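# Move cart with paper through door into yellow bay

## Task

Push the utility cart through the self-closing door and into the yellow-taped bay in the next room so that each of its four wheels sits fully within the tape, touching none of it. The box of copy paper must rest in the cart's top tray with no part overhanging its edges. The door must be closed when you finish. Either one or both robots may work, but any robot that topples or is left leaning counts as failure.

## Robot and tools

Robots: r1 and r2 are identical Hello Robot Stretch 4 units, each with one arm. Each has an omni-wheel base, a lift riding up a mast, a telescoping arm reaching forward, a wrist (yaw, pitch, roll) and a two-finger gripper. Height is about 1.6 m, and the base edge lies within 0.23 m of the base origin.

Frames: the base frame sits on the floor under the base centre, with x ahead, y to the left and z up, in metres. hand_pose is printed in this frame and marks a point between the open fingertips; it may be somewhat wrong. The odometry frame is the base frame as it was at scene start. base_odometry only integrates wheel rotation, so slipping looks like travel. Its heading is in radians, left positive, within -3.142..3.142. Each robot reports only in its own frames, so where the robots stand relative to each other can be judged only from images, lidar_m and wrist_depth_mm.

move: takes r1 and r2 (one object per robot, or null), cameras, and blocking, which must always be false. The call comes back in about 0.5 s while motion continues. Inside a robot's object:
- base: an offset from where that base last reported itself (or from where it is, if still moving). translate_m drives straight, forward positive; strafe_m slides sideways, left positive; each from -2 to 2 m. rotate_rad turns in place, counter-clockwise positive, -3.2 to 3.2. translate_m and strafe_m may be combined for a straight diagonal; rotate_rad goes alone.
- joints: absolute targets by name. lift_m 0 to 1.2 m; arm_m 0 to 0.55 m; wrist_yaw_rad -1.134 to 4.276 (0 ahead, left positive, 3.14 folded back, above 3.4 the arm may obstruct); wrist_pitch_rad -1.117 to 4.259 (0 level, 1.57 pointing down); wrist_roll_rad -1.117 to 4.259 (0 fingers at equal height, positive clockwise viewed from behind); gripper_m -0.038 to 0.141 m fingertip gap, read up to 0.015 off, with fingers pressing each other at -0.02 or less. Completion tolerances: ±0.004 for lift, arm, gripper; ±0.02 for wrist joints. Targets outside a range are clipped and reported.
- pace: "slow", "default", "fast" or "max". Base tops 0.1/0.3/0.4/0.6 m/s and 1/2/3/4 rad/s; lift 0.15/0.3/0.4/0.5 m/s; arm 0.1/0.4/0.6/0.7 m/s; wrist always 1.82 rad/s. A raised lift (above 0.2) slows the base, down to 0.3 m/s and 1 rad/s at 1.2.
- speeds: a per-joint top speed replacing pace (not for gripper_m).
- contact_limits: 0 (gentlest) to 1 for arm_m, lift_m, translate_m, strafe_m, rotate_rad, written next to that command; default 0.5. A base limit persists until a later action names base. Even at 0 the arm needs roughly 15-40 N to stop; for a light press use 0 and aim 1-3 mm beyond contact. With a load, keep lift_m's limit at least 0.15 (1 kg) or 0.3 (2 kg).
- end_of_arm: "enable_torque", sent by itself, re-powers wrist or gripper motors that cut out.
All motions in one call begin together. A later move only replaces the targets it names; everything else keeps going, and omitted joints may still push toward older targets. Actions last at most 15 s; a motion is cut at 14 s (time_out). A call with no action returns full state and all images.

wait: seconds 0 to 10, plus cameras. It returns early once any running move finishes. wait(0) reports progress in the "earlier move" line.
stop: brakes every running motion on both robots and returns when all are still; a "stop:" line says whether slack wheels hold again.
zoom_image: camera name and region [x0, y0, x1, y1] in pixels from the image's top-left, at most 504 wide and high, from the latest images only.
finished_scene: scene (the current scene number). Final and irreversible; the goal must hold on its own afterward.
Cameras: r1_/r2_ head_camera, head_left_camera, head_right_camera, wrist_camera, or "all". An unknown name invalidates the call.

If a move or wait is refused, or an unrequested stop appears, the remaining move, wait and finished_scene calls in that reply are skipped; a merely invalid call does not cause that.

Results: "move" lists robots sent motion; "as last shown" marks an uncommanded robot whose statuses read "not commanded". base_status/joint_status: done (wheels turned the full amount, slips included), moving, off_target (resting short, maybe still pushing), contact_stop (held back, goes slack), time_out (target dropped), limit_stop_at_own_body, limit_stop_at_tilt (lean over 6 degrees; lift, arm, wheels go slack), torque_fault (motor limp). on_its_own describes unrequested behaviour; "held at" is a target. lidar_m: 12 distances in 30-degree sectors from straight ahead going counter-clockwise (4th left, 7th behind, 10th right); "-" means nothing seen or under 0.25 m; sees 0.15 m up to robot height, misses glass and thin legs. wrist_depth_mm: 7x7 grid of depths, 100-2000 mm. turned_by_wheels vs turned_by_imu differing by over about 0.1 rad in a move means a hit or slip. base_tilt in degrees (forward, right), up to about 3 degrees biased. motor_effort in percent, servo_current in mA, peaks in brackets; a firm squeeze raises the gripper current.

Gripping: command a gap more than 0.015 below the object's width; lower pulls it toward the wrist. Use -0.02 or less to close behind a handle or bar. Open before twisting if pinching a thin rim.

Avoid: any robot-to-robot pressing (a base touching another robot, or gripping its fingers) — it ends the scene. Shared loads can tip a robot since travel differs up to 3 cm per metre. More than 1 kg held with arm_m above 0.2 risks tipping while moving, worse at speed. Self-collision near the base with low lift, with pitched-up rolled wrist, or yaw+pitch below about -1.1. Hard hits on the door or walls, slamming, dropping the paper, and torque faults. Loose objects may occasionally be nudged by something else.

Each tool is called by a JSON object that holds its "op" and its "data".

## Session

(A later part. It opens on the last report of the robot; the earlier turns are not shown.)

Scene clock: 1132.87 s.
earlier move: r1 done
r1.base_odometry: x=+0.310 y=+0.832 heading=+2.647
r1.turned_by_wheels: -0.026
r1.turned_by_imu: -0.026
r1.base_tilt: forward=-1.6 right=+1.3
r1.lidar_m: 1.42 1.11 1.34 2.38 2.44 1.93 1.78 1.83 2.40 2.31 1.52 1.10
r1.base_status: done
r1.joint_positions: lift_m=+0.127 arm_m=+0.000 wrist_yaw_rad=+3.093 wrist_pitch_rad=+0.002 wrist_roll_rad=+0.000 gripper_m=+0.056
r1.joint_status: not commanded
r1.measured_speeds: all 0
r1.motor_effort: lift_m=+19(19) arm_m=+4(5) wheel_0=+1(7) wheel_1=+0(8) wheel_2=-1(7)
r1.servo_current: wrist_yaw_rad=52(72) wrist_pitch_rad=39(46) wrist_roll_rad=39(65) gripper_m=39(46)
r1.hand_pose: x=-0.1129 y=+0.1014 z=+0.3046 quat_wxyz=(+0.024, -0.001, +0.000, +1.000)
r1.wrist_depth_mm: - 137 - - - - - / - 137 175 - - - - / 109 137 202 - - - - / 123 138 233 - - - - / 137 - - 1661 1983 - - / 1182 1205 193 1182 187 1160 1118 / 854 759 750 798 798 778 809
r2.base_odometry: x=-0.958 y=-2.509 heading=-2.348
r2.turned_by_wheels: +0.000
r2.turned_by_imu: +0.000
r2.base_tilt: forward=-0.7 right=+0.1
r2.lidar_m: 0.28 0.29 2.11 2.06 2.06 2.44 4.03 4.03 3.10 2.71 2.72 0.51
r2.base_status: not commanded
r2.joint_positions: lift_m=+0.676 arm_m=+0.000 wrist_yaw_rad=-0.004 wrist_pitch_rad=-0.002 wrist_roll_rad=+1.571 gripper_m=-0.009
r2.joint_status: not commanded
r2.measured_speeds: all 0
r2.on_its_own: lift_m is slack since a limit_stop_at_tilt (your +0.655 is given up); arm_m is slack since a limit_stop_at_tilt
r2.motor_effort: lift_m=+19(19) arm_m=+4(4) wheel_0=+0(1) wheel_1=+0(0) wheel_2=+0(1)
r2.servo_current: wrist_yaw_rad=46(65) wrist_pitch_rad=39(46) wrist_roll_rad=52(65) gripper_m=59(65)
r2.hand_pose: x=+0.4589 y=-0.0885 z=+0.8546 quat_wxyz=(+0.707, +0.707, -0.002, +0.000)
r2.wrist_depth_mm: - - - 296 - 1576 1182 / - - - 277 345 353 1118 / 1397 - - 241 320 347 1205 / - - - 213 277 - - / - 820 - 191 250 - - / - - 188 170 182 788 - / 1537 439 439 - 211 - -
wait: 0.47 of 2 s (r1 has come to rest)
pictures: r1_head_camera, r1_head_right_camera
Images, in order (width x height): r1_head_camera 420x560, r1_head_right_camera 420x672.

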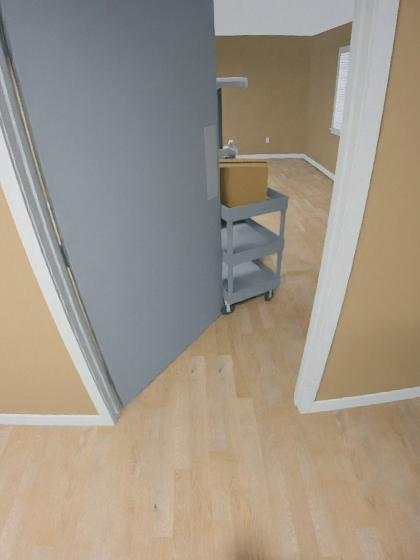

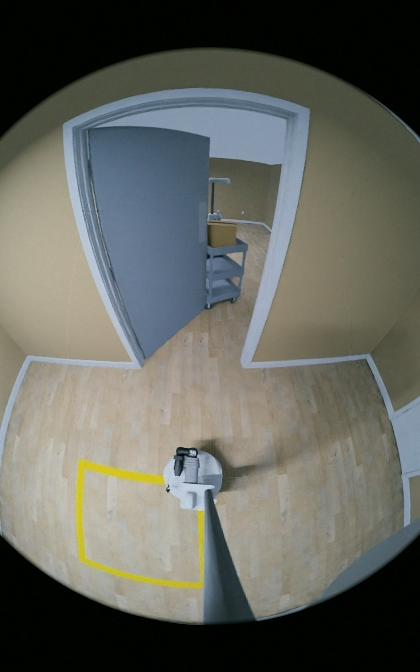

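{"op": "move", "data": {"blocking": false, "r1": {"base":{"translate_m":0.7,"strafe_m":0.19},"pace":"default"}}}

{"op": "wait", "data": {"seconds": 4}}

{"op": "move", "data": {"blocking": false, "r1": {"base":{"translate_m":0.4},"pace":"slow","contact_limits":{"translate_m":0.6}}}}

{"op": "wait", "data": {"seconds": 5, "cameras": ["r1_head_camera","r1_head_right_camera","r2_head_camera"]}}

Scene clock: 1145.13 s.
move: r1 moving
r1.base_odometry: x=+0.278 y=+0.839 heading=+2.647
r1.turned_by_wheels: +0.000
r1.turned_by_imu: +0.000
r1.base_tilt: forward=-1.6 right=+1.3
r1.lidar_m: 1.38 1.08 1.29 2.36 2.42 1.94 1.80 1.88 2.46 2.32 1.47 1.05
r1.base_status: translate_m moving; strafe_m moving
r1.joint_positions: lift_m=+0.127 arm_m=+0.000 wrist_yaw_rad=+3.093 wrist_pitch_rad=+0.002 wrist_roll_rad=+0.000 gripper_m=+0.056
r1.joint_status: not commanded
r1.measured_speeds: translate_m=+0.121 strafe_m=+0.032 rotate_rad=+0.000 lift_m=+0.000 arm_m=+0.000 wrist_yaw_rad=+0.000 wrist_pitch_rad=+0.000 wrist_roll_rad=+0.000
r1.motor_effort: lift_m=+19(19) arm_m=+4(4) wheel_0=+7(8) wheel_1=+8(10) wheel_2=-8(9)
r1.servo_current: wrist_yaw_rad=59(59) wrist_pitch_rad=39(46) wrist_roll_rad=46(59) gripper_m=52(52)
r1.hand_pose: x=-0.1129 y=+0.1014 z=+0.3046 quat_wxyz=(+0.024, -0.001, +0.000, +1.000)
r1.wrist_depth_mm: - 137 - - - - - / - 137 175 - - - - / 109 137 202 - - - - / 123 138 232 - - - - / 137 - - 1863 - - - / 1182 1229 195 1182 187 1160 1160 / 854 759 750 798 788 768 809
r2: as last shown
r2.on_its_own: lift_m is slack since a limit_stop_at_tilt (your +0.655 is given up); arm_m is slack since a limit_stop_at_tilt
pictures: none

Scene clock: 1148.50 s.
earlier move: r1 done
r1.base_odometry: x=-0.396 y=+0.997 heading=+2.647
r1.turned_by_wheels: +0.000
r1.turned_by_imu: +0.001
r1.base_tilt: forward=-1.6 right=+1.3
r1.lidar_m: 0.68 0.51 0.46 0.91 2.30 2.66 2.52 2.59 2.64 1.55 0.65 1.22
r1.base_status: done
r1.joint_positions: lift_m=+0.127 arm_m=+0.000 wrist_yaw_rad=+3.093 wrist_pitch_rad=+0.002 wrist_roll_rad=+0.000 gripper_m=+0.056
r1.joint_status: not commanded
r1.measured_speeds: all 0
r1.motor_effort: lift_m=+19(19) arm_m=+4(5) wheel_0=+3(8) wheel_1=+2(10) wheel_2=+1(10)
r1.servo_current: wrist_yaw_rad=46(72) wrist_pitch_rad=46(52) wrist_roll_rad=65(72) gripper_m=46(52)
r1.hand_pose: x=-0.1129 y=+0.1014 z=+0.3046 quat_wxyz=(+0.024, -0.001, +0.000, +1.000)
r1.wrist_depth_mm: - 137 - - - - - / - 138 - - - - - / 112 138 225 - - - - / 131 145 - - - - - / 1921 - - - - - - / 1160 1205 192 1182 187 1182 1255 / 854 750 715 143 750 768 809
r2.base_odometry: x=-0.958 y=-2.509 heading=-2.348
r2.turned_by_wheels: +0.000
r2.turned_by_imu: +0.000
r2.base_tilt: forward=-0.7 right=+0.1
r2.lidar_m: 0.27 0.29 2.12 2.05 2.04 2.47 4.04 4.03 3.09 2.70 2.70 0.49
r2.base_status: not commanded
r2.joint_positions: lift_m=+0.676 arm_m=+0.000 wrist_yaw_rad=-0.004 wrist_pitch_rad=-0.002 wrist_roll_rad=+1.571 gripper_m=-0.009
r2.joint_status: not commanded
r2.measured_speeds: all 0
r2.on_its_own: lift_m is slack since a limit_stop_at_tilt (your +0.655 is given up); arm_m is slack since a limit_stop_at_tilt
r2.motor_effort: lift_m=+19(19) arm_m=+4(4) wheel_0=+0(1) wheel_1=+0(1) wheel_2=+0(1)
r2.servo_current: wrist_yaw_rad=52(65) wrist_pitch_rad=39(46) wrist_roll_rad=46(59) gripper_m=59(65)
r2.hand_pose: x=+0.4589 y=-0.0885 z=+0.8546 quat_wxyz=(+0.707, +0.707, -0.002, +0.000)
r2.wrist_depth_mm: - - - 296 - 1576 1182 / - - - 278 347 353 1138 / 1430 - - 240 317 347 1182 / - - - 213 277 - - / - 809 - 191 250 - - / - - 187 170 182 788 - / 1537 439 442 - 211 - -
wait: 3.37 of 4 s (r1 has come to rest)
pictures: none

Scene clock: 1149.00 s.
move: r1 moving
r1.base_odometry: x=-0.407 y=+1.003 heading=+2.647
r1.turned_by_wheels: +0.000
r1.turned_by_imu: +0.000
r1.base_tilt: forward=-1.6 right=+1.3
r1.lidar_m: 0.68 0.53 0.48 0.87 2.29 2.67 2.54 2.62 2.62 1.53 0.63 1.21
r1.base_status: translate_m moving
r1.joint_positions: lift_m=+0.127 arm_m=+0.000 wrist_yaw_rad=+3.093 wrist_pitch_rad=+0.002 wrist_roll_rad=+0.000 gripper_m=+0.056
r1.joint_status: not commanded
r1.measured_speeds: translate_m=+0.050 strafe_m=+0.000 rotate_rad=+0.000 lift_m=+0.000 arm_m=+0.000 wrist_yaw_rad=+0.000 wrist_pitch_rad=+0.000 wrist_roll_rad=+0.000
r1.motor_effort: lift_m=+19(19) arm_m=+4(4) wheel_0=+5(7) wheel_1=+5(7) wheel_2=-5(6)
r1.servo_current: wrist_yaw_rad=52(65) wrist_pitch_rad=46(46) wrist_roll_rad=39(65) gripper_m=39(46)
r1.contact_limits: translate_m 0.6
r1.hand_pose: x=-0.1129 y=+0.1014 z=+0.3046 quat_wxyz=(+0.024, -0.001, +0.000, +1.000)
r1.wrist_depth_mm: - 137 - - - - - / - 138 - - - - - / 112 138 224 - - - - / 131 145 - - - - - / 1983 - - - - - - / 1205 1160 192 1182 188 1138 1255 / 866 750 715 143 741 768 809
r2: as last shown
r2.on_its_own: lift_m is slack since a limit_stop_at_tilt (your +0.655 is given up); arm_m is slack since a limit_stop_at_tilt
pictures: none

Scene clock: 1153.77 s.
earlier move: r1 done
r1.base_odometry: x=-0.748 y=+1.187 heading=+2.648
r1.turned_by_wheels: +0.000
r1.turned_by_imu: +0.000
r1.base_tilt: forward=-1.6 right=+1.3
r1.lidar_m: 0.40 0.28 0.29 0.32 0.43 3.05 2.91 2.98 2.63 0.55 2.49 0.79
r1.base_status: done
r1.joint_positions: lift_m=+0.127 arm_m=+0.000 wrist_yaw_rad=+3.093 wrist_pitch_rad=+0.002 wrist_roll_rad=+0.000 gripper_m=+0.056
r1.joint_status: not commanded
r1.measured_speeds: all 0
r1.motor_effort: lift_m=+19(19) arm_m=+4(4) wheel_0=+4(7) wheel_1=+4(7) wheel_2=-3(7)
r1.servo_current: wrist_yaw_rad=39(72) wrist_pitch_rad=52(52) wrist_roll_rad=59(65) gripper_m=39(52)
r1.contact_limits: translate_m 0.6
r1.hand_pose: x=-0.1129 y=+0.1014 z=+0.3046 quat_wxyz=(+0.024, -0.001, +0.000, +1.000)
r1.wrist_depth_mm: - 137 - - - - - / - 137 - - - - - / 112 138 224 - - - - / 131 145 - - - - - / - - - - - - - / 1205 1182 193 1160 187 1160 1118 / 842 759 750 798 788 768 809
r2.base_odometry: x=-0.958 y=-2.509 heading=-2.348
r2.turned_by_wheels: +0.000
r2.turned_by_imu: +0.001
r2.base_tilt: forward=-0.7 right=+0.1
r2.lidar_m: 0.25 0.26 2.13 2.04 2.06 2.46 4.02 4.00 3.10 2.69 2.70 0.48
r2.base_status: not commanded
r2.joint_positions: lift_m=+0.676 arm_m=+0.000 wrist_yaw_rad=-0.004 wrist_pitch_rad=-0.002 wrist_roll_rad=+1.571 gripper_m=-0.009
r2.joint_status: not commanded
r2.measured_speeds: all 0
r2.on_its_own: lift_m is slack since a limit_stop_at_tilt (your +0.655 is given up); arm_m is slack since a limit_stop_at_tilt
r2.motor_effort: lift_m=+19(19) arm_m=+4(4) wheel_0=+0(1) wheel_1=+0(1) wheel_2=-1(1)
r2.servo_current: wrist_yaw_rad=52(59) wrist_pitch_rad=39(52) wrist_roll_rad=46(65) gripper_m=59(65)
r2.hand_pose: x=+0.4589 y=-0.0885 z=+0.8546 quat_wxyz=(+0.707, +0.707, -0.002, +0.000)
r2.wrist_depth_mm: - - - 296 - 1618 1182 / - - - 278 345 351 1138 / 1430 - - 241 320 349 1205 / - - - 214 277 - - / - 798 - 191 249 - - / - - 188 171 182 788 - / 1537 439 439 - 211 - -
wait: 4.77 of 5 s (r1 has come to rest)
Images, in order (width x height): r1_head_camera 420x560, r1_head_right_camera 420x672, r2_head_camera 420x560.

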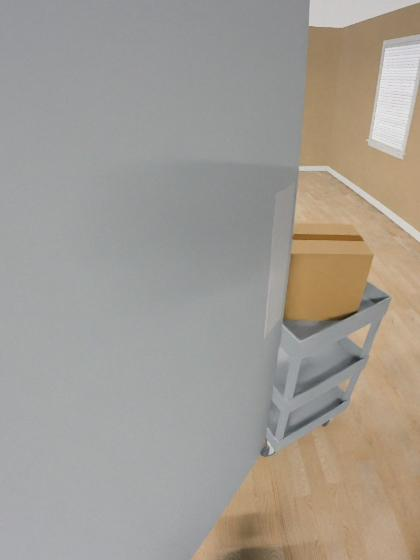

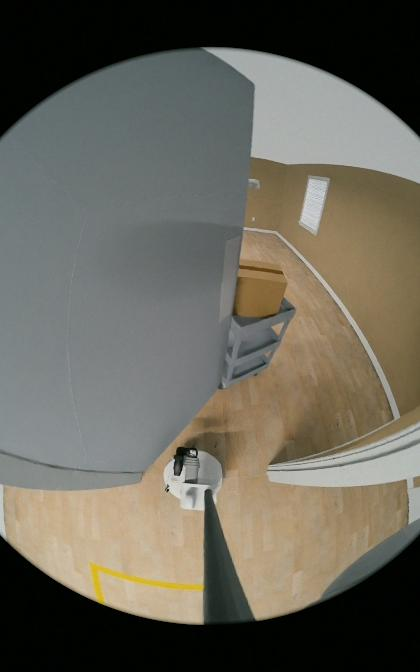

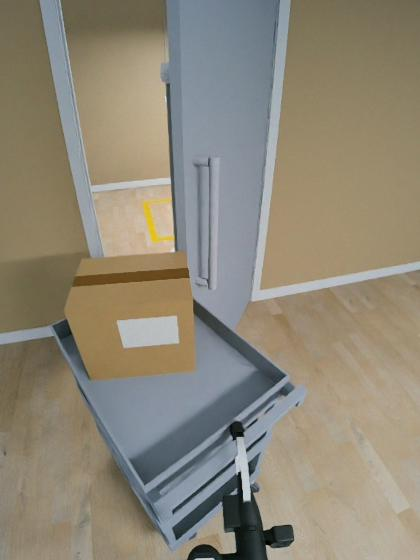

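{"op": "move", "data": {"blocking": false, "r2": {"base":{"translate_m":-0.22,"strafe_m":-0.08},"pace":"slow"}}}

{"op": "wait", "data": {"seconds": 4, "cameras": ["r1_head_camera","r2_head_camera","r2_wrist_camera"]}}

Scene clock: 1161.33 s.
move: r2 moving
r1: as last shown
r1.motor_effort: lift_m=+19(19) arm_m=+4(4) wheel_0=+4(5) wheel_1=+4(4) wheel_2=-3(3)
r1.contact_limits: translate_m 0.6
r1.wrist_depth_mm: - 137 - - - - - / - 138 - - - - - / 113 138 224 - - - - / 131 145 - - - - - / 1983 - - - - - - / 1229 1229 193 1205 187 1182 1098 / 854 759 759 798 788 778 831
r2.base_odometry: x=-0.952 y=-2.497 heading=-2.348
r2.turned_by_wheels: +0.000
r2.turned_by_imu: +0.000
r2.base_tilt: forward=-0.7 right=+0.1
r2.lidar_m: 0.29 0.27 2.13 2.05 2.07 2.44 4.04 4.04 3.04 2.70 2.70 0.47
r2.base_status: translate_m moving; strafe_m moving
r2.joint_positions: lift_m=+0.676 arm_m=+0.000 wrist_yaw_rad=+0.001 wrist_pitch_rad=-0.002 wrist_roll_rad=+1.571 gripper_m=-0.009
r2.joint_status: not commanded
r2.measured_speeds: translate_m=-0.048 strafe_m=-0.017 rotate_rad=+0.001 lift_m=+0.000 arm_m=+0.000 wrist_yaw_rad=+0.015 wrist_pitch_rad=+0.000 wrist_roll_rad=+0.000
r2.on_its_own: lift_m is slack since a limit_stop_at_tilt (your +0.655 is given up); arm_m is slack since a limit_stop_at_tilt
r2.motor_effort: lift_m=+19(19) arm_m=+4(4) wheel_0=-3(8) wheel_1=-7(7) wheel_2=+10(10)
r2.servo_current: wrist_yaw_rad=52(59) wrist_pitch_rad=39(46) wrist_roll_rad=52(52) gripper_m=59(65)
r2.hand_pose: x=+0.4594 y=-0.0871 z=+0.8546 quat_wxyz=(+0.707, +0.707, +0.000, +0.001)
r2.wrist_depth_mm: - - - 296 - 1499 1182 / - - - 272 340 345 1138 / 1430 - - 237 304 351 1205 / - - - 213 274 - - / - 820 - 189 249 - - / 1661 - 189 172 180 788 - / - 442 439 - - - -
pictures: none

Scene clock: 1164.40 s.
earlier move: r2 done
r1.base_odometry: x=-0.748 y=+1.187 heading=+2.647
r1.turned_by_wheels: +0.000
r1.turned_by_imu: -0.008
r1.base_tilt: forward=-1.6 right=+1.3
r1.lidar_m: 0.25 0.25 0.25 0.25 0.43 3.02 2.92 2.99 2.61 0.54 2.47 0.37
r1.base_status: not commanded
r1.joint_positions: lift_m=+0.127 arm_m=-0.001 wrist_yaw_rad=+3.104 wrist_pitch_rad=+0.002 wrist_roll_rad=+0.000 gripper_m=+0.056
r1.joint_status: not commanded
r1.measured_speeds: all 0
r1.motor_effort: lift_m=+18(19) arm_m=+11(18) wheel_0=+1(5) wheel_1=+17(24) wheel_2=-17(25)
r1.servo_current: wrist_yaw_rad=72(111) wrist_pitch_rad=52(52) wrist_roll_rad=46(72) gripper_m=39(52)
r1.contact_limits: translate_m 0.6
r1.hand_pose: x=-0.1147 y=+0.0981 z=+0.3047 quat_wxyz=(+0.019, -0.001, +0.000, +1.000)
r1.wrist_depth_mm: - 135 - - - - - / - 135 208 - - - - / - 132 177 - - - - / 120 136 265 - - - - / 1708 - - - - - - / 1205 1205 192 1205 187 1160 1118 / 854 741 759 809 798 778 809
r2.base_odometry: x=-0.861 y=-2.296 heading=-2.348
r2.turned_by_wheels: +0.000
r2.turned_by_imu: +0.001
r2.base_tilt: forward=-0.6 right=+0.0
r2.lidar_m: 0.29 0.29 2.35 2.06 2.10 2.49 3.80 3.80 3.04 2.65 2.68 0.48
r2.base_status: done
r2.joint_positions: lift_m=+0.676 arm_m=+0.000 wrist_yaw_rad=+0.009 wrist_pitch_rad=-0.002 wrist_roll_rad=+1.571 gripper_m=-0.009
r2.joint_status: not commanded
r2.measured_speeds: all 0
r2.on_its_own: lift_m is slack since a limit_stop_at_tilt (your +0.655 is given up); arm_m is slack since a limit_stop_at_tilt
r2.motor_effort: lift_m=+19(19) arm_m=+2(4) wheel_0=-2(8) wheel_1=-4(9) wheel_2=+7(17)
r2.servo_current: wrist_yaw_rad=65(72) wrist_pitch_rad=39(52) wrist_roll_rad=52(65) gripper_m=65(65)
r2.hand_pose: x=+0.4600 y=-0.0849 z=+0.8547 quat_wxyz=(+0.707, +0.707, +0.002, +0.004)
r2.wrist_depth_mm: - - - 297 - 1661 1182 / - - - 266 340 345 343 / - - - 231 303 1576 1205 / - - - 212 273 1537 517 / - - - 189 249 - - / - 449 190 173 180 798 - / - 142 445 - - - -
wait: 3.07 of 4 s (r2 has come to rest)
Images, in order (width x height): r1_head_camera 420x560, r2_head_camera 420x560, r2_wrist_camera 616x392.

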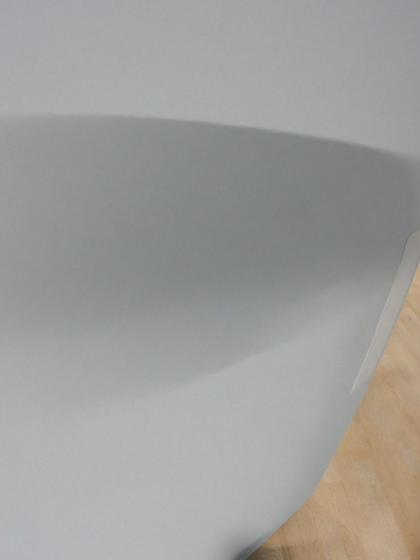

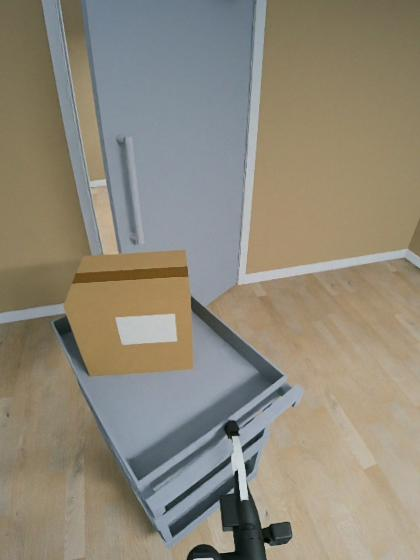

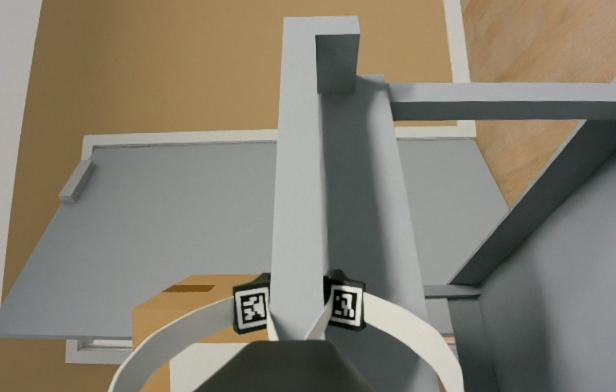

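{"op": "move", "data": {"blocking": false, "r2": {"base":{"translate_m":-0.3,"strafe_m":0.15},"joints":{"lift_m":0.66},"pace":"slow"}}}

{"op": "wait", "data": {"seconds": 5}}

{"op": "move", "data": {"blocking": false, "r1": {"base":{"translate_m":0.25,"strafe_m":0.02},"pace":"slow","contact_limits":{"translate_m":0.9}}}}

{"op": "wait", "data": {"seconds": 4, "cameras": ["r1_head_right_camera","r2_head_camera","r2_wrist_camera"]}}

Scene clock: 1171.77 s.
move: r2 moving
r1: as last shown
r1.turned_by_imu: +0.000
r1.motor_effort: lift_m=+18(18) arm_m=+11(12) wheel_0=+1(2) wheel_1=+17(17) wheel_2=-17(17)
r1.contact_limits: translate_m 0.6
r2.base_odometry: x=-0.847 y=-2.291 heading=-2.349
r2.turned_by_wheels: +0.000
r2.turned_by_imu: +0.000
r2.base_tilt: forward=-0.6 right=+0.1
r2.lidar_m: 0.28 0.29 2.36 2.06 2.09 2.50 3.78 3.80 3.02 2.68 2.69 0.50
r2.base_status: translate_m moving; strafe_m moving
r2.joint_positions: lift_m=+0.661 arm_m=+0.000 wrist_yaw_rad=+0.005 wrist_pitch_rad=-0.006 wrist_roll_rad=+1.571 gripper_m=-0.009
r2.joint_status: lift_m moving
r2.measured_speeds: translate_m=-0.049 strafe_m=+0.023 rotate_rad=-0.004 lift_m=-0.015 arm_m=+0.000 wrist_yaw_rad=-0.037 wrist_pitch_rad=-0.012 wrist_roll_rad=+0.000
r2.on_its_own: arm_m is slack since a limit_stop_at_tilt
r2.motor_effort: lift_m=+10(18) arm_m=+2(2) wheel_0=-10(10) wheel_1=-7(7) wheel_2=+11(13)
r2.servo_current: wrist_yaw_rad=52(72) wrist_pitch_rad=46(46) wrist_roll_rad=39(59) gripper_m=65(65)
r2.hand_pose: x=+0.4597 y=-0.0860 z=+0.8409 quat_wxyz=(+0.707, +0.707, +0.000, +0.004)
r2.wrist_depth_mm: - - - 296 - 1708 1229 / - - - 306 336 340 1078 / - - - 235 301 1499 1229 / - - - 211 271 - 521 / - - - 190 243 - - / - 455 186 172 171 - - / - 449 445 - 208 - -
pictures: none

Scene clock: 1175.80 s.
earlier move: r2 done
r1.base_odometry: x=-0.748 y=+1.187 heading=+2.647
r1.turned_by_wheels: +0.000
r1.turned_by_imu: +0.000
r1.base_tilt: forward=-1.6 right=+1.3
r1.lidar_m: 0.25 0.25 0.25 0.26 0.43 3.03 2.92 2.98 2.59 0.56 2.48 0.36
r1.base_status: not commanded
r1.joint_positions: lift_m=+0.127 arm_m=-0.001 wrist_yaw_rad=+3.104 wrist_pitch_rad=+0.002 wrist_roll_rad=+0.000 gripper_m=+0.056
r1.joint_status: not commanded
r1.measured_speeds: all 0
r1.motor_effort: lift_m=+18(18) arm_m=+12(12) wheel_0=+1(2) wheel_1=+17(17) wheel_2=-17(17)
r1.servo_current: wrist_yaw_rad=72(98) wrist_pitch_rad=39(52) wrist_roll_rad=39(78) gripper_m=39(46)
r1.contact_limits: translate_m 0.6
r1.hand_pose: x=-0.1147 y=+0.0981 z=+0.3047 quat_wxyz=(+0.019, -0.001, +0.000, +1.000)
r1.wrist_depth_mm: - 135 - - - - - / - 135 208 - - - - / - 132 177 - - - - / 120 136 266 - - - - / 1708 - - - - - - / 1182 1205 192 1205 187 1182 1118 / 854 759 759 798 788 778 809
r2.base_odometry: x=-0.543 y=-2.188 heading=-2.349
r2.turned_by_wheels: +0.000
r2.turned_by_imu: -0.001
r2.base_tilt: forward=-0.7 right=+0.1
r2.lidar_m: 0.35 0.36 2.12 1.87 1.87 2.23 3.54 3.54 3.27 2.87 2.88 0.44
r2.base_status: done
r2.joint_positions: lift_m=+0.661 arm_m=+0.000 wrist_yaw_rad=-0.004 wrist_pitch_rad=-0.006 wrist_roll_rad=+1.571 gripper_m=-0.009
r2.joint_status: all done
r2.measured_speeds: all 0
r2.on_its_own: arm_m is slack since a limit_stop_at_tilt
r2.motor_effort: lift_m=+9(18) arm_m=+2(2) wheel_0=-6(15) wheel_1=-4(8) wheel_2=+4(13)
r2.servo_current: wrist_yaw_rad=52(72) wrist_pitch_rad=52(52) wrist_roll_rad=46(78) gripper_m=59(65)
r2.hand_pose: x=+0.4589 y=-0.0886 z=+0.8407 quat_wxyz=(+0.707, +0.707, -0.004, +0.001)
r2.wrist_depth_mm: - - - 258 279 283 282 / - - - 260 267 1808 1229 / - - - 251 254 1808 - / - - 609 243 245 820 - / - 484 477 195 237 809 - / - - 186 176 169 788 - / - - 530 - 221 - -
wait: 4.03 of 5 s (r2 has come to rest)
pictures: none

Scene clock: 1176.30 s.
move: r1 moving
r1.base_odometry: x=-0.759 y=+1.192 heading=+2.648
r1.turned_by_wheels: +0.001
r1.turned_by_imu: +0.000
r1.base_tilt: forward=-1.6 right=+1.3
r1.lidar_m: 0.25 0.25 0.25 0.25 0.42 3.04 2.94 3.00 2.63 0.54 2.49 0.37
r1.base_status: translate_m moving; strafe_m moving
r1.joint_positions: lift_m=+0.127 arm_m=-0.001 wrist_yaw_rad=+3.105 wrist_pitch_rad=+0.002 wrist_roll_rad=+0.000 gripper_m=+0.056
r1.joint_status: not commanded
r1.measured_speeds: translate_m=+0.047 strafe_m=+0.003 rotate_rad=+0.003 lift_m=+0.000 arm_m=+0.000 wrist_yaw_rad=+0.000 wrist_pitch_rad=+0.000 wrist_roll_rad=+0.000
r1.motor_effort: lift_m=+18(18) arm_m=+13(13) wheel_0=+10(10) wheel_1=+19(24) wheel_2=-22(24)
r1.servo_current: wrist_yaw_rad=85(91) wrist_pitch_rad=46(52) wrist_roll_rad=59(59) gripper_m=33(46)
r1.contact_limits: translate_m 0.9
r1.hand_pose: x=-0.1148 y=+0.0980 z=+0.3047 quat_wxyz=(+0.019, -0.001, +0.000, +1.000)
r1.wrist_depth_mm: - 135 - - - - - / - 133 179 - - - - / - 131 196 - - - - / 119 136 236 - - - - / 1708 - - - - - - / 1255 1205 193 1205 187 1160 1138 / 854 768 759 809 788 768 831
r2: as last shown
r2.turned_by_imu: +0.000
r2.on_its_own: arm_m is slack since a limit_stop_at_tilt
r2.motor_effort: lift_m=+9(9) arm_m=+2(2) wheel_0=-6(6) wheel_1=-4(5) wheel_2=+4(4)
r2.wrist_depth_mm: - - - 259 281 283 282 / - - - 260 266 1756 1229 / - - - 251 254 1808 - / - - 564 242 245 820 - / - 480 477 195 237 809 - / - - 186 176 170 778 - / - - 530 - 220 - -
pictures: none

Scene clock: 1179.57 s.
earlier move: r1 done
r1.base_odometry: x=-0.977 y=+1.288 heading=+2.648
r1.turned_by_wheels: +0.000
r1.turned_by_imu: +0.000
r1.base_tilt: forward=-1.6 right=+1.3
r1.lidar_m: 0.30 0.25 - 0.25 0.28 3.37 3.18 3.22 0.60 0.65 2.48 1.05
r1.base_status: done
r1.joint_positions: lift_m=+0.127 arm_m=+0.000 wrist_yaw_rad=+3.093 wrist_pitch_rad=+0.002 wrist_roll_rad=+0.000 gripper_m=+0.056
r1.joint_status: not commanded
r1.measured_speeds: all 0
r1.motor_effort: lift_m=+18(18) arm_m=+5(13) wheel_0=+1(11) wheel_1=+17(25) wheel_2=-10(24)
r1.servo_current: wrist_yaw_rad=46(98) wrist_pitch_rad=39(52) wrist_roll_rad=33(72) gripper_m=46(52)
r1.contact_limits: translate_m 0.9
r1.hand_pose: x=-0.1130 y=+0.1014 z=+0.3047 quat_wxyz=(+0.024, -0.001, +0.000, +1.000)
r1.wrist_depth_mm: - 137 - - - - 439 / - 137 - - - - 445 / 112 138 219 - - - 445 / 129 142 - - - - 449 / 1756 - - - - - 449 / 1182 1229 191 1182 186 1138 452 / 854 759 759 798 788 732 449
r2.base_odometry: x=-0.543 y=-2.188 heading=-2.349
r2.turned_by_wheels: +0.000
r2.turned_by_imu: +0.000
r2.base_tilt: forward=-0.7 right=+0.0
r2.lidar_m: 0.36 0.37 2.15 1.86 1.88 2.24 3.56 3.54 3.28 2.87 2.89 0.45
r2.base_status: not commanded
r2.joint_positions: lift_m=+0.661 arm_m=+0.000 wrist_yaw_rad=-0.004 wrist_pitch_rad=-0.006 wrist_roll_rad=+1.571 gripper_m=-0.009
r2.joint_status: not commanded
r2.measured_speeds: all 0
r2.on_its_own: arm_m is slack since a limit_stop_at_tilt
r2.motor_effort: lift_m=+8(9) arm_m=+2(2) wheel_0=-6(7) wheel_1=-5(5) wheel_2=+4(4)
r2.servo_current: wrist_yaw_rad=46(65) wrist_pitch_rad=46(52) wrist_roll_rad=39(72) gripper_m=59(72)
r2.hand_pose: x=+0.4589 y=-0.0886 z=+0.8407 quat_wxyz=(+0.707, +0.707, -0.004, +0.001)
r2.wrist_depth_mm: - - - 259 279 283 283 / - - - 262 266 1808 1255 / - - - 252 254 1808 - / - - 609 243 244 820 - / - - 480 195 238 809 - / - - 186 176 170 778 - / - - 535 - 220 - -
wait: 3.27 of 4 s (r1 has come to rest)
Images, in order (width x height): r1_head_right_camera 420x672, r2_head_camera 420x560, r2_wrist_camera 616x392.

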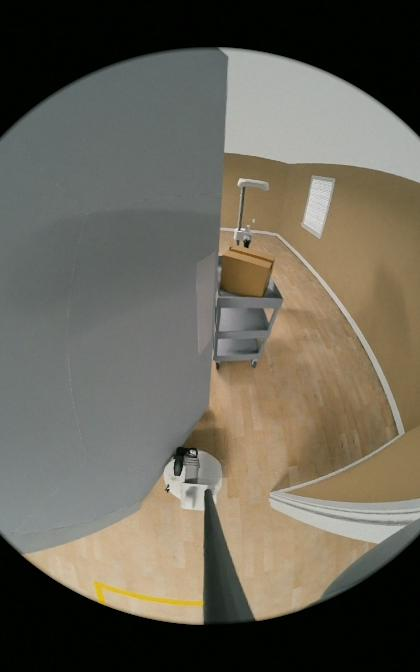

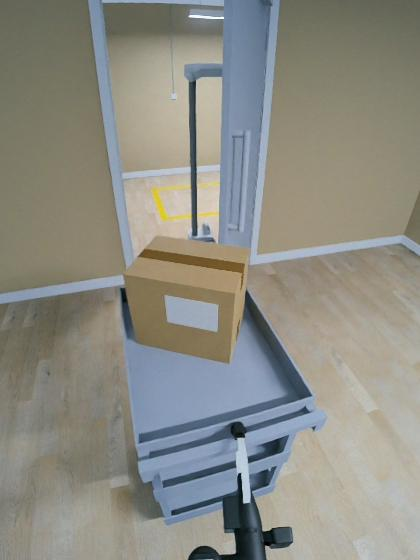

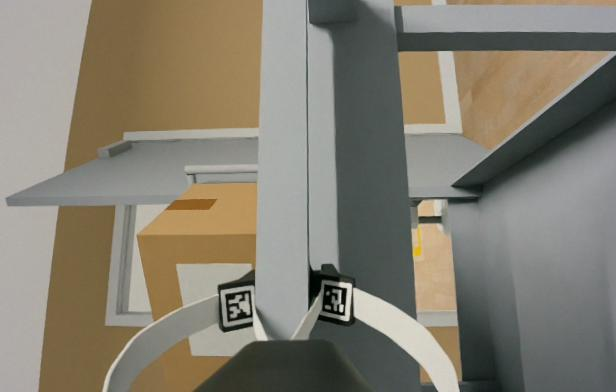

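{"op": "move", "data": {"blocking": false, "r2": {"base":{"translate_m":0.3,"strafe_m":0.1},"joints":{"arm_m":0.0},"pace":"slow"}}}

{"op": "wait", "data": {"seconds": 5, "cameras": ["r1_head_right_camera","r2_head_camera","r2_wrist_camera"]}}

Scene clock: 1218.70 s.
move: r2 moving
r1: as last shown
r1.motor_effort: lift_m=+18(18) arm_m=+5(5) wheel_0=+1(2) wheel_1=+17(18) wheel_2=-9(10)
r1.contact_limits: translate_m 0.9
r2.base_odometry: x=-0.549 y=-2.199 heading=-2.349
r2.turned_by_wheels: +0.000
r2.turned_by_imu: +0.000
r2.base_tilt: forward=-0.7 right=+0.1
r2.lidar_m: 0.36 0.36 2.11 1.87 1.86 2.25 3.57 3.56 3.28 2.88 2.89 0.45
r2.base_status: translate_m moving; strafe_m moving
r2.joint_positions: lift_m=+0.661 arm_m=+0.000 wrist_yaw_rad=-0.005 wrist_pitch_rad=-0.006 wrist_roll_rad=+1.571 gripper_m=-0.009
r2.joint_status: all done
r2.measured_speeds: translate_m=+0.047 strafe_m=+0.016 rotate_rad=+0.000 lift_m=+0.000 arm_m=+0.000 wrist_yaw_rad=+0.000 wrist_pitch_rad=+0.000 wrist_roll_rad=+0.000
r2.on_its_own: arm_m is slack since a limit_stop_at_tilt
r2.motor_effort: lift_m=+9(9) arm_m=+2(2) wheel_0=-1(9) wheel_1=+5(7) wheel_2=-14(14)
r2.servo_current: wrist_yaw_rad=46(59) wrist_pitch_rad=52(52) wrist_roll_rad=52(52) gripper_m=59(65)
r2.hand_pose: x=+0.4589 y=-0.0887 z=+0.8407 quat_wxyz=(+0.707, +0.707, -0.004, +0.000)
r2.wrist_depth_mm: - - - 259 281 283 282 / - - - 262 268 1863 1229 / - - - 252 255 1808 - / - - 574 242 246 809 - / - - 480 195 236 820 - / - - 184 176 169 788 - / - - 530 - 221 - -
pictures: none

Scene clock: 1222.60 s.
earlier move: r2 done
r1.base_odometry: x=-0.977 y=+1.288 heading=+2.648
r1.turned_by_wheels: +0.000
r1.turned_by_imu: +0.000
r1.base_tilt: forward=-1.6 right=+1.3
r1.lidar_m: 0.30 0.25 - 0.25 0.29 3.36 3.19 3.23 0.59 0.64 2.50 0.71
r1.base_status: not commanded
r1.joint_positions: lift_m=+0.127 arm_m=+0.000 wrist_yaw_rad=+3.093 wrist_pitch_rad=+0.002 wrist_roll_rad=+0.000 gripper_m=+0.056
r1.joint_status: not commanded
r1.measured_speeds: all 0
r1.motor_effort: lift_m=+18(18) arm_m=+5(5) wheel_0=+1(2) wheel_1=+17(18) wheel_2=-9(10)
r1.servo_current: wrist_yaw_rad=52(72) wrist_pitch_rad=46(52) wrist_roll_rad=46(65) gripper_m=39(46)
r1.contact_limits: translate_m 0.9
r1.hand_pose: x=-0.1130 y=+0.1014 z=+0.3047 quat_wxyz=(+0.024, -0.001, +0.000, +1.000)
r1.wrist_depth_mm: - 137 - - - - 442 / - 137 - - - - 442 / 112 138 219 - - - 445 / 129 142 - - - - 452 / 1708 - - - - - 449 / 1182 1182 191 1205 187 1138 452 / 854 759 750 820 788 732 449
r2.base_odometry: x=-0.682 y=-2.471 heading=-2.349
r2.turned_by_wheels: +0.001
r2.turned_by_imu: +0.002
r2.base_tilt: forward=-0.7 right=+0.1
r2.lidar_m: 0.35 0.38 2.09 1.83 1.84 2.22 3.86 3.86 3.30 2.90 2.92 0.46
r2.base_status: done
r2.joint_positions: lift_m=+0.661 arm_m=+0.000 wrist_yaw_rad=-0.003 wrist_pitch_rad=-0.006 wrist_roll_rad=+1.571 gripper_m=-0.009
r2.joint_status: all done
r2.measured_speeds: all 0
r2.on_its_own: arm_m is slack since a limit_stop_at_tilt
r2.motor_effort: lift_m=+9(9) arm_m=+2(2) wheel_0=+6(11) wheel_1=+6(8) wheel_2=-8(15)
r2.servo_current: wrist_yaw_rad=59(59) wrist_pitch_rad=39(52) wrist_roll_rad=46(59) gripper_m=59(65)
r2.hand_pose: x=+0.4590 y=-0.0883 z=+0.8407 quat_wxyz=(+0.707, +0.707, -0.003, +0.001)
r2.wrist_depth_mm: - - - 255 278 281 278 / - - - 260 263 1661 1255 / - - 991 252 253 - - / - - 609 242 246 831 - / - 1808 477 200 236 831 - / - 1756 185 176 170 788 - / - - 530 - 223 - -
wait: 3.90 of 5 s (r2 has come to rest)
Images, in order (width x height): r1_head_right_camera 420x672, r2_head_camera 420x560, r2_wrist_camera 616x392.

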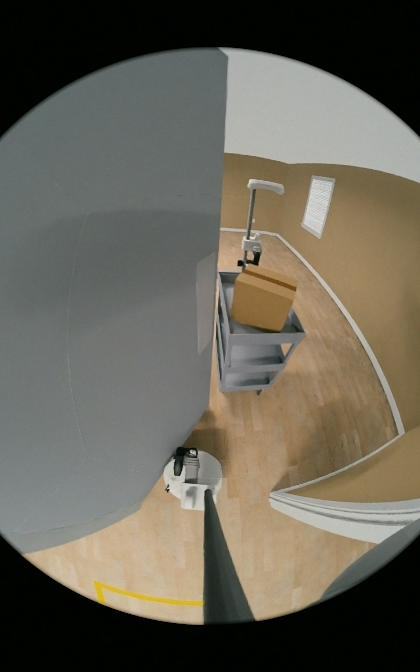

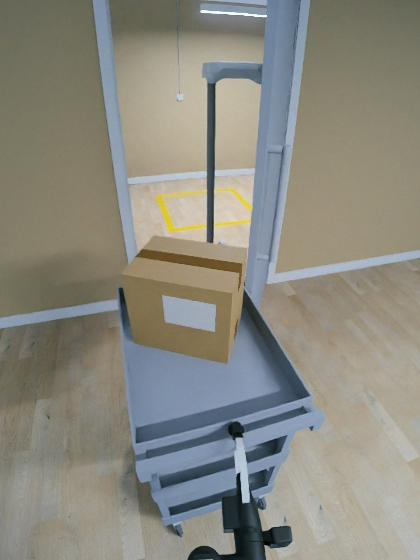

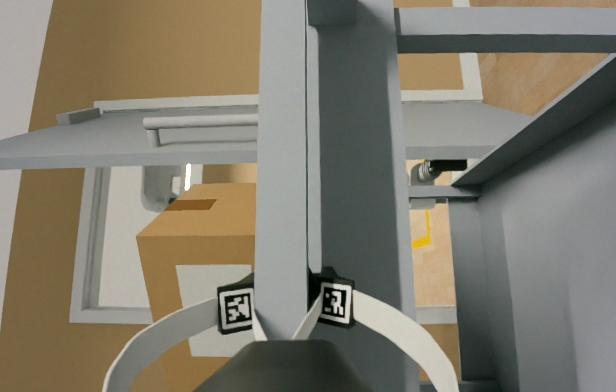

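{"op": "move", "data": {"blocking": false, "r2": {"base":{"translate_m":0.24,"strafe_m":0.09},"pace":"slow","contact_limits":{"translate_m":0.3}}}}

{"op": "wait", "data": {"seconds": 5, "cameras": ["r1_head_right_camera","r2_head_camera","r2_wrist_camera"]}}

Scene clock: 1229.00 s.
move: r2 moving
r1: as last shown
r1.contact_limits: translate_m 0.9
r2.base_odometry: x=-0.688 y=-2.484 heading=-2.348
r2.turned_by_wheels: +0.000
r2.turned_by_imu: +0.001
r2.base_tilt: forward=-0.7 right=+0.0
r2.lidar_m: 0.35 0.35 2.10 1.84 1.85 2.21 3.88 3.87 3.31 2.90 2.93 0.42
r2.base_status: translate_m moving; strafe_m moving
r2.joint_positions: lift_m=+0.661 arm_m=+0.000 wrist_yaw_rad=-0.003 wrist_pitch_rad=-0.006 wrist_roll_rad=+1.571 gripper_m=-0.009
r2.joint_status: not commanded
r2.measured_speeds: translate_m=+0.048 strafe_m=+0.018 rotate_rad=-0.001 lift_m=+0.000 arm_m=+0.000 wrist_yaw_rad=+0.000 wrist_pitch_rad=+0.000 wrist_roll_rad=+0.000
r2.on_its_own: arm_m is slack since a limit_stop_at_tilt
r2.motor_effort: lift_m=+9(9) arm_m=+2(2) wheel_0=+6(12) wheel_1=+7(8) wheel_2=-12(14)
r2.servo_current: wrist_yaw_rad=52(59) wrist_pitch_rad=46(46) wrist_roll_rad=59(59) gripper_m=59(59)
r2.contact_limits: translate_m 0.3
r2.hand_pose: x=+0.4590 y=-0.0883 z=+0.8407 quat_wxyz=(+0.707, +0.707, -0.003, +0.001)
r2.wrist_depth_mm: - - - 255 279 281 278 / - - - 262 265 1661 1229 / - - 976 252 255 - - / - - 627 243 247 831 - / - 1808 477 199 237 831 - / - 1808 186 176 169 778 - / - - 525 - 220 - -
pictures: none

Scene clock: 1232.27 s.
earlier move: r2 done
r1.base_odometry: x=-0.977 y=+1.288 heading=+2.648
r1.turned_by_wheels: +0.000
r1.turned_by_imu: +0.000
r1.base_tilt: forward=-1.6 right=+1.3
r1.lidar_m: 0.31 0.25 - 0.25 0.28 3.36 3.17 3.23 0.60 0.63 0.68 0.53
r1.base_status: not commanded
r1.joint_positions: lift_m=+0.127 arm_m=+0.000 wrist_yaw_rad=+3.093 wrist_pitch_rad=+0.002 wrist_roll_rad=+0.000 gripper_m=+0.056
r1.joint_status: not commanded
r1.measured_speeds: all 0
r1.motor_effort: lift_m=+18(18) arm_m=+5(5) wheel_0=+1(2) wheel_1=+17(18) wheel_2=-10(10)
r1.servo_current: wrist_yaw_rad=52(72) wrist_pitch_rad=39(52) wrist_roll_rad=33(72) gripper_m=46(52)
r1.contact_limits: translate_m 0.9
r1.hand_pose: x=-0.1130 y=+0.1014 z=+0.3047 quat_wxyz=(+0.024, -0.001, +0.000, +1.000)
r1.wrist_depth_mm: - 137 - - - - 442 / - 138 - - - - 445 / 112 138 218 - - - 449 / 129 142 - - - - 449 / 1661 - - - - - 449 / 1182 1205 191 1182 187 1182 452 / 854 759 768 809 798 732 449
r2.base_odometry: x=-0.787 y=-2.705 heading=-2.349
r2.turned_by_wheels: +0.000
r2.turned_by_imu: +0.000
r2.base_tilt: forward=-0.7 right=+0.0
r2.lidar_m: 0.33 0.35 2.03 1.79 1.82 2.17 3.95 4.11 3.34 2.95 2.95 0.44
r2.base_status: done
r2.joint_positions: lift_m=+0.661 arm_m=+0.000 wrist_yaw_rad=-0.003 wrist_pitch_rad=-0.006 wrist_roll_rad=+1.571 gripper_m=-0.009
r2.joint_status: not commanded
r2.measured_speeds: all 0
r2.on_its_own: arm_m is slack since a limit_stop_at_tilt
r2.motor_effort: lift_m=+9(9) arm_m=+2(3) wheel_0=+2(12) wheel_1=+5(9) wheel_2=-7(15)
r2.servo_current: wrist_yaw_rad=39(59) wrist_pitch_rad=46(52) wrist_roll_rad=39(65) gripper_m=59(65)
r2.contact_limits: translate_m 0.3
r2.hand_pose: x=+0.4590 y=-0.0883 z=+0.8407 quat_wxyz=(+0.707, +0.707, -0.003, +0.001)
r2.wrist_depth_mm: - - - 236 298 300 1098 / - 750 - 276 287 319 - / 1661 - - 263 268 1182 544 / - - - 248 254 820 - / 1576 - 488 200 241 820 - / - 484 185 176 170 788 - / - - 492 - 216 - -
wait: 3.27 of 5 s (r2 has come to rest)
Images, in order (width x height): r1_head_right_camera 420x672, r2_head_camera 420x560, r2_wrist_camera 616x392.

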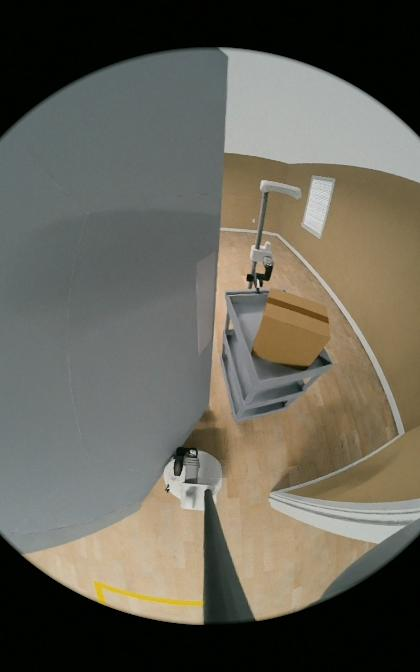

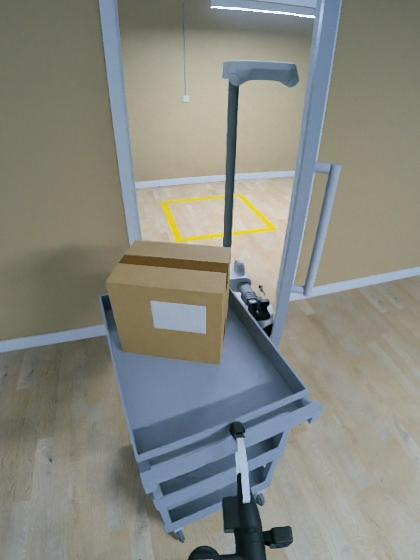

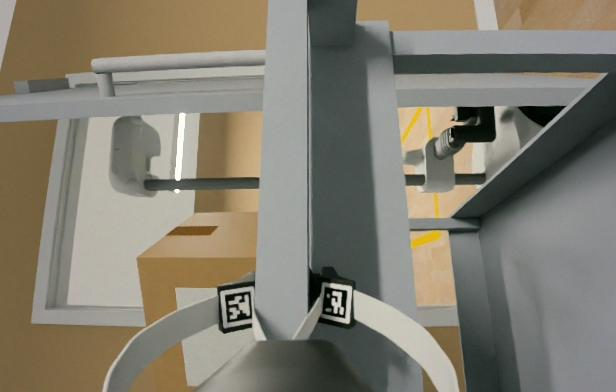

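{"op": "move", "data": {"blocking": false, "r2": {"base":{"translate_m":0.02,"strafe_m":0.12},"pace":"slow","contact_limits":{"translate_m":0.3}}}}

{"op": "wait", "data": {"seconds": 3, "cameras": ["r1_head_right_camera","r2_head_camera","r2_wrist_camera"]}}

Scene clock: 1246.50 s.
move: r2 moving
r1: as last shown
r1.contact_limits: translate_m 0.9
r2.base_odometry: x=-0.779 y=-2.716 heading=-2.350
r2.turned_by_wheels: -0.001
r2.turned_by_imu: -0.001
r2.base_tilt: forward=-0.7 right=+0.1
r2.lidar_m: 0.35 0.33 2.03 1.80 1.78 2.13 3.89 4.13 3.36 2.96 2.99 0.46
r2.base_status: translate_m moving; strafe_m moving
r2.joint_positions: lift_m=+0.661 arm_m=+0.000 wrist_yaw_rad=-0.004 wrist_pitch_rad=-0.006 wrist_roll_rad=+1.571 gripper_m=-0.009
r2.joint_status: not commanded
r2.measured_speeds: translate_m=+0.009 strafe_m=+0.051 rotate_rad=+0.002 lift_m=+0.000 arm_m=+0.000 wrist_yaw_rad=+0.000 wrist_pitch_rad=+0.000 wrist_roll_rad=+0.000
r2.on_its_own: arm_m is slack since a limit_stop_at_tilt
r2.motor_effort: lift_m=+9(9) arm_m=+2(2) wheel_0=-14(14) wheel_1=+8(8) wheel_2=-11(11)
r2.servo_current: wrist_yaw_rad=52(52) wrist_pitch_rad=52(52) wrist_roll_rad=52(59) gripper_m=59(59)
r2.contact_limits: translate_m 0.3
r2.hand_pose: x=+0.4589 y=-0.0886 z=+0.8407 quat_wxyz=(+0.707, +0.707, -0.004, +0.001)
r2.wrist_depth_mm: - - - 235 298 300 1098 / - 759 - 277 286 1160 1138 / 1661 - - 260 268 1205 517 / - - - 248 253 831 - / 1537 - 477 196 240 831 - / - 484 186 176 169 778 - / - - 496 - 216 - -
pictures: none

Scene clock: 1248.43 s.
earlier move: r2 done
r1.base_odometry: x=-0.977 y=+1.288 heading=+2.648
r1.turned_by_wheels: +0.000
r1.turned_by_imu: +0.000
r1.base_tilt: forward=-1.6 right=+1.3
r1.lidar_m: 0.30 0.25 - 0.25 0.26 3.33 3.17 3.23 0.62 0.65 0.60 0.49
r1.base_status: not commanded
r1.joint_positions: lift_m=+0.127 arm_m=+0.000 wrist_yaw_rad=+3.093 wrist_pitch_rad=+0.002 wrist_roll_rad=+0.000 gripper_m=+0.056
r1.joint_status: not commanded
r1.measured_speeds: all 0
r1.motor_effort: lift_m=+18(18) arm_m=+5(5) wheel_0=+2(2) wheel_1=+17(18) wheel_2=-9(10)
r1.servo_current: wrist_yaw_rad=26(59) wrist_pitch_rad=46(52) wrist_roll_rad=46(72) gripper_m=46(52)
r1.contact_limits: translate_m 0.9
r1.hand_pose: x=-0.1130 y=+0.1014 z=+0.3047 quat_wxyz=(+0.024, -0.001, +0.000, +1.000)
r1.wrist_depth_mm: - 137 - - - - 439 / - 138 - - - - 445 / 112 138 218 - - - 445 / 129 142 - - - - 452 / 1661 - - - - - 452 / 1205 1205 192 1205 187 1182 452 / 854 759 750 788 798 732 452
r2.base_odometry: x=-0.715 y=-2.803 heading=-2.349
r2.turned_by_wheels: +0.000
r2.turned_by_imu: +0.001
r2.base_tilt: forward=-0.7 right=+0.0
r2.lidar_m: 0.37 0.35 1.95 1.67 1.69 2.02 3.64 4.17 3.48 3.06 3.06 0.47
r2.base_status: done
r2.joint_positions: lift_m=+0.661 arm_m=+0.000 wrist_yaw_rad=-0.004 wrist_pitch_rad=-0.006 wrist_roll_rad=+1.571 gripper_m=-0.009
r2.joint_status: not commanded
r2.measured_speeds: all 0
r2.on_its_own: arm_m is slack since a limit_stop_at_tilt
r2.motor_effort: lift_m=+9(9) arm_m=+2(2) wheel_0=-6(14) wheel_1=+4(8) wheel_2=-6(11)
r2.servo_current: wrist_yaw_rad=52(59) wrist_pitch_rad=46(52) wrist_roll_rad=46(59) gripper_m=52(65)
r2.contact_limits: translate_m 0.3
r2.hand_pose: x=+0.4589 y=-0.0886 z=+0.8407 quat_wxyz=(+0.707, +0.707, -0.004, +0.001)
r2.wrist_depth_mm: - - 741 262 274 276 276 / - - - 258 263 1182 1118 / 1618 - - 250 251 1308 - / 1576 - 585 242 243 831 - / - - 477 195 236 820 - / - 500 185 176 170 798 - / - - 535 - 222 - -
wait: 1.93 of 3 s (r2 has come to rest)
Images, in order (width x height): r1_head_right_camera 420x672, r2_head_camera 420x560, r2_wrist_camera 616x392.

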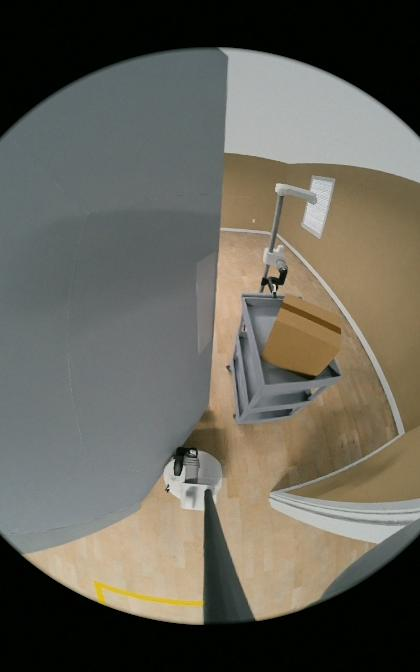

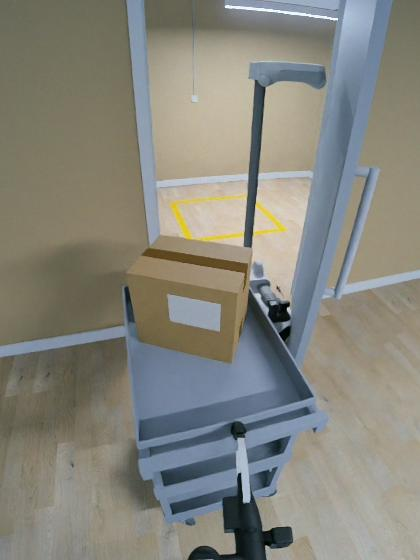

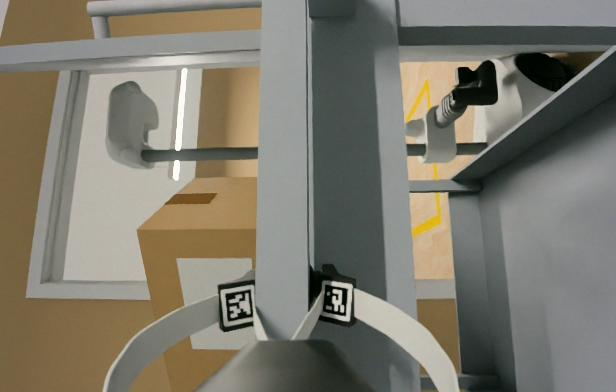

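{"op": "move", "data": {"blocking": false, "r2": {"base":{"translate_m":0.12},"pace":"slow"}}}

{"op": "wait", "data": {"seconds": 3, "cameras": ["r1_head_camera","r2_head_camera"]}}

Scene clock: 1279.90 s.
move: r2 moving
r1: as last shown
r1.contact_limits: translate_m 0.9
r2.base_odometry: x=-0.724 y=-2.812 heading=-2.349
r2.turned_by_wheels: +0.000
r2.turned_by_imu: +0.000
r2.base_tilt: forward=-0.7 right=+0.1
r2.lidar_m: 0.36 0.35 1.91 1.68 1.68 2.00 3.68 4.16 3.48 3.05 3.05 0.44
r2.base_status: translate_m moving
r2.joint_positions: lift_m=+0.661 arm_m=+0.000 wrist_yaw_rad=-0.004 wrist_pitch_rad=-0.006 wrist_roll_rad=+1.571 gripper_m=-0.009
r2.joint_status: not commanded
r2.measured_speeds: translate_m=+0.050 strafe_m=+0.000 rotate_rad=-0.001 lift_m=+0.000 arm_m=+0.000 wrist_yaw_rad=+0.000 wrist_pitch_rad=+0.000 wrist_roll_rad=+0.000
r2.on_its_own: arm_m is slack since a limit_stop_at_tilt
r2.motor_effort: lift_m=+9(9) arm_m=+2(2) wheel_0=+5(7) wheel_1=+6(7) wheel_2=-12(15)
r2.servo_current: wrist_yaw_rad=46(52) wrist_pitch_rad=46(59) wrist_roll_rad=46(59) gripper_m=52(59)
r2.hand_pose: x=+0.4589 y=-0.0886 z=+0.8407 quat_wxyz=(+0.707, +0.707, -0.004, +0.001)
r2.wrist_depth_mm: - - 723 259 277 277 277 / 1661 - - 259 264 1182 1118 / 1618 - - 251 253 1336 - / 1661 - 597 242 245 842 - / - - 477 198 236 809 - / - 500 185 176 170 750 - / - - 530 - 222 - -
pictures: none

Scene clock: 1281.87 s.
earlier move: r2 done
r1.base_odometry: x=-0.977 y=+1.288 heading=+2.648
r1.turned_by_wheels: +0.000
r1.turned_by_imu: +0.000
r1.base_tilt: forward=-1.6 right=+1.3
r1.lidar_m: 0.30 0.25 - 0.25 0.26 3.36 3.20 3.23 0.58 0.62 0.45 0.51
r1.base_status: not commanded
r1.joint_positions: lift_m=+0.127 arm_m=+0.000 wrist_yaw_rad=+3.093 wrist_pitch_rad=+0.002 wrist_roll_rad=+0.000 gripper_m=+0.056
r1.joint_status: not commanded
r1.measured_speeds: all 0
r1.motor_effort: lift_m=+18(18) arm_m=+5(5) wheel_0=+2(2) wheel_1=+17(18) wheel_2=-9(10)
r1.servo_current: wrist_yaw_rad=52(65) wrist_pitch_rad=46(46) wrist_roll_rad=39(59) gripper_m=46(52)
r1.contact_limits: translate_m 0.9
r1.hand_pose: x=-0.1130 y=+0.1014 z=+0.3047 quat_wxyz=(+0.024, -0.001, +0.000, +1.000)
r1.wrist_depth_mm: - 137 - - - - 439 / - 137 - - - - 445 / 112 138 219 - - - 449 / 129 142 - - - - 452 / 1756 - - - - - 449 / 1182 1205 193 1205 187 1160 452 / 842 750 759 809 788 750 449
r2.base_odometry: x=-0.799 y=-2.889 heading=-2.349
r2.turned_by_wheels: +0.001
r2.turned_by_imu: +0.001
r2.base_tilt: forward=-0.7 right=+0.0
r2.lidar_m: 0.34 0.35 1.84 1.70 1.73 2.03 3.69 4.29 3.44 3.03 2.94 0.46
r2.base_status: done
r2.joint_positions: lift_m=+0.661 arm_m=+0.000 wrist_yaw_rad=+0.002 wrist_pitch_rad=-0.006 wrist_roll_rad=+1.571 gripper_m=-0.009
r2.joint_status: not commanded
r2.measured_speeds: all 0
r2.on_its_own: arm_m is slack since a limit_stop_at_tilt
r2.motor_effort: lift_m=+9(9) arm_m=+2(2) wheel_0=+6(11) wheel_1=+4(9) wheel_2=-5(15)
r2.servo_current: wrist_yaw_rad=39(59) wrist_pitch_rad=39(59) wrist_roll_rad=39(59) gripper_m=59(65)
r2.hand_pose: x=+0.4595 y=-0.0868 z=+0.8407 quat_wxyz=(+0.707, +0.707, -0.001, +0.003)
r2.wrist_depth_mm: - 654 - 226 293 291 289 / - - - 271 279 1098 960 / - - - 258 263 1255 - / - - - 246 251 831 - / - - 469 236 240 831 - / - 484 187 177 170 750 - / - - 508 - 216 - -
wait: 1.97 of 3 s (r2 has come to rest)
Images, in order (width x height): r1_head_camera 420x560, r2_head_camera 420x560.

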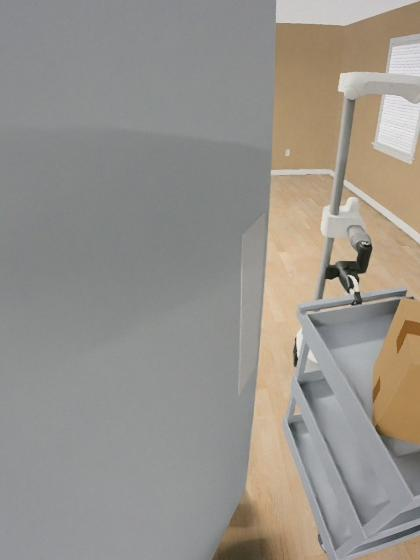

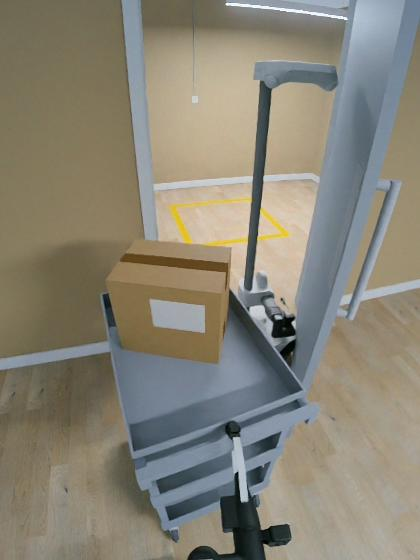

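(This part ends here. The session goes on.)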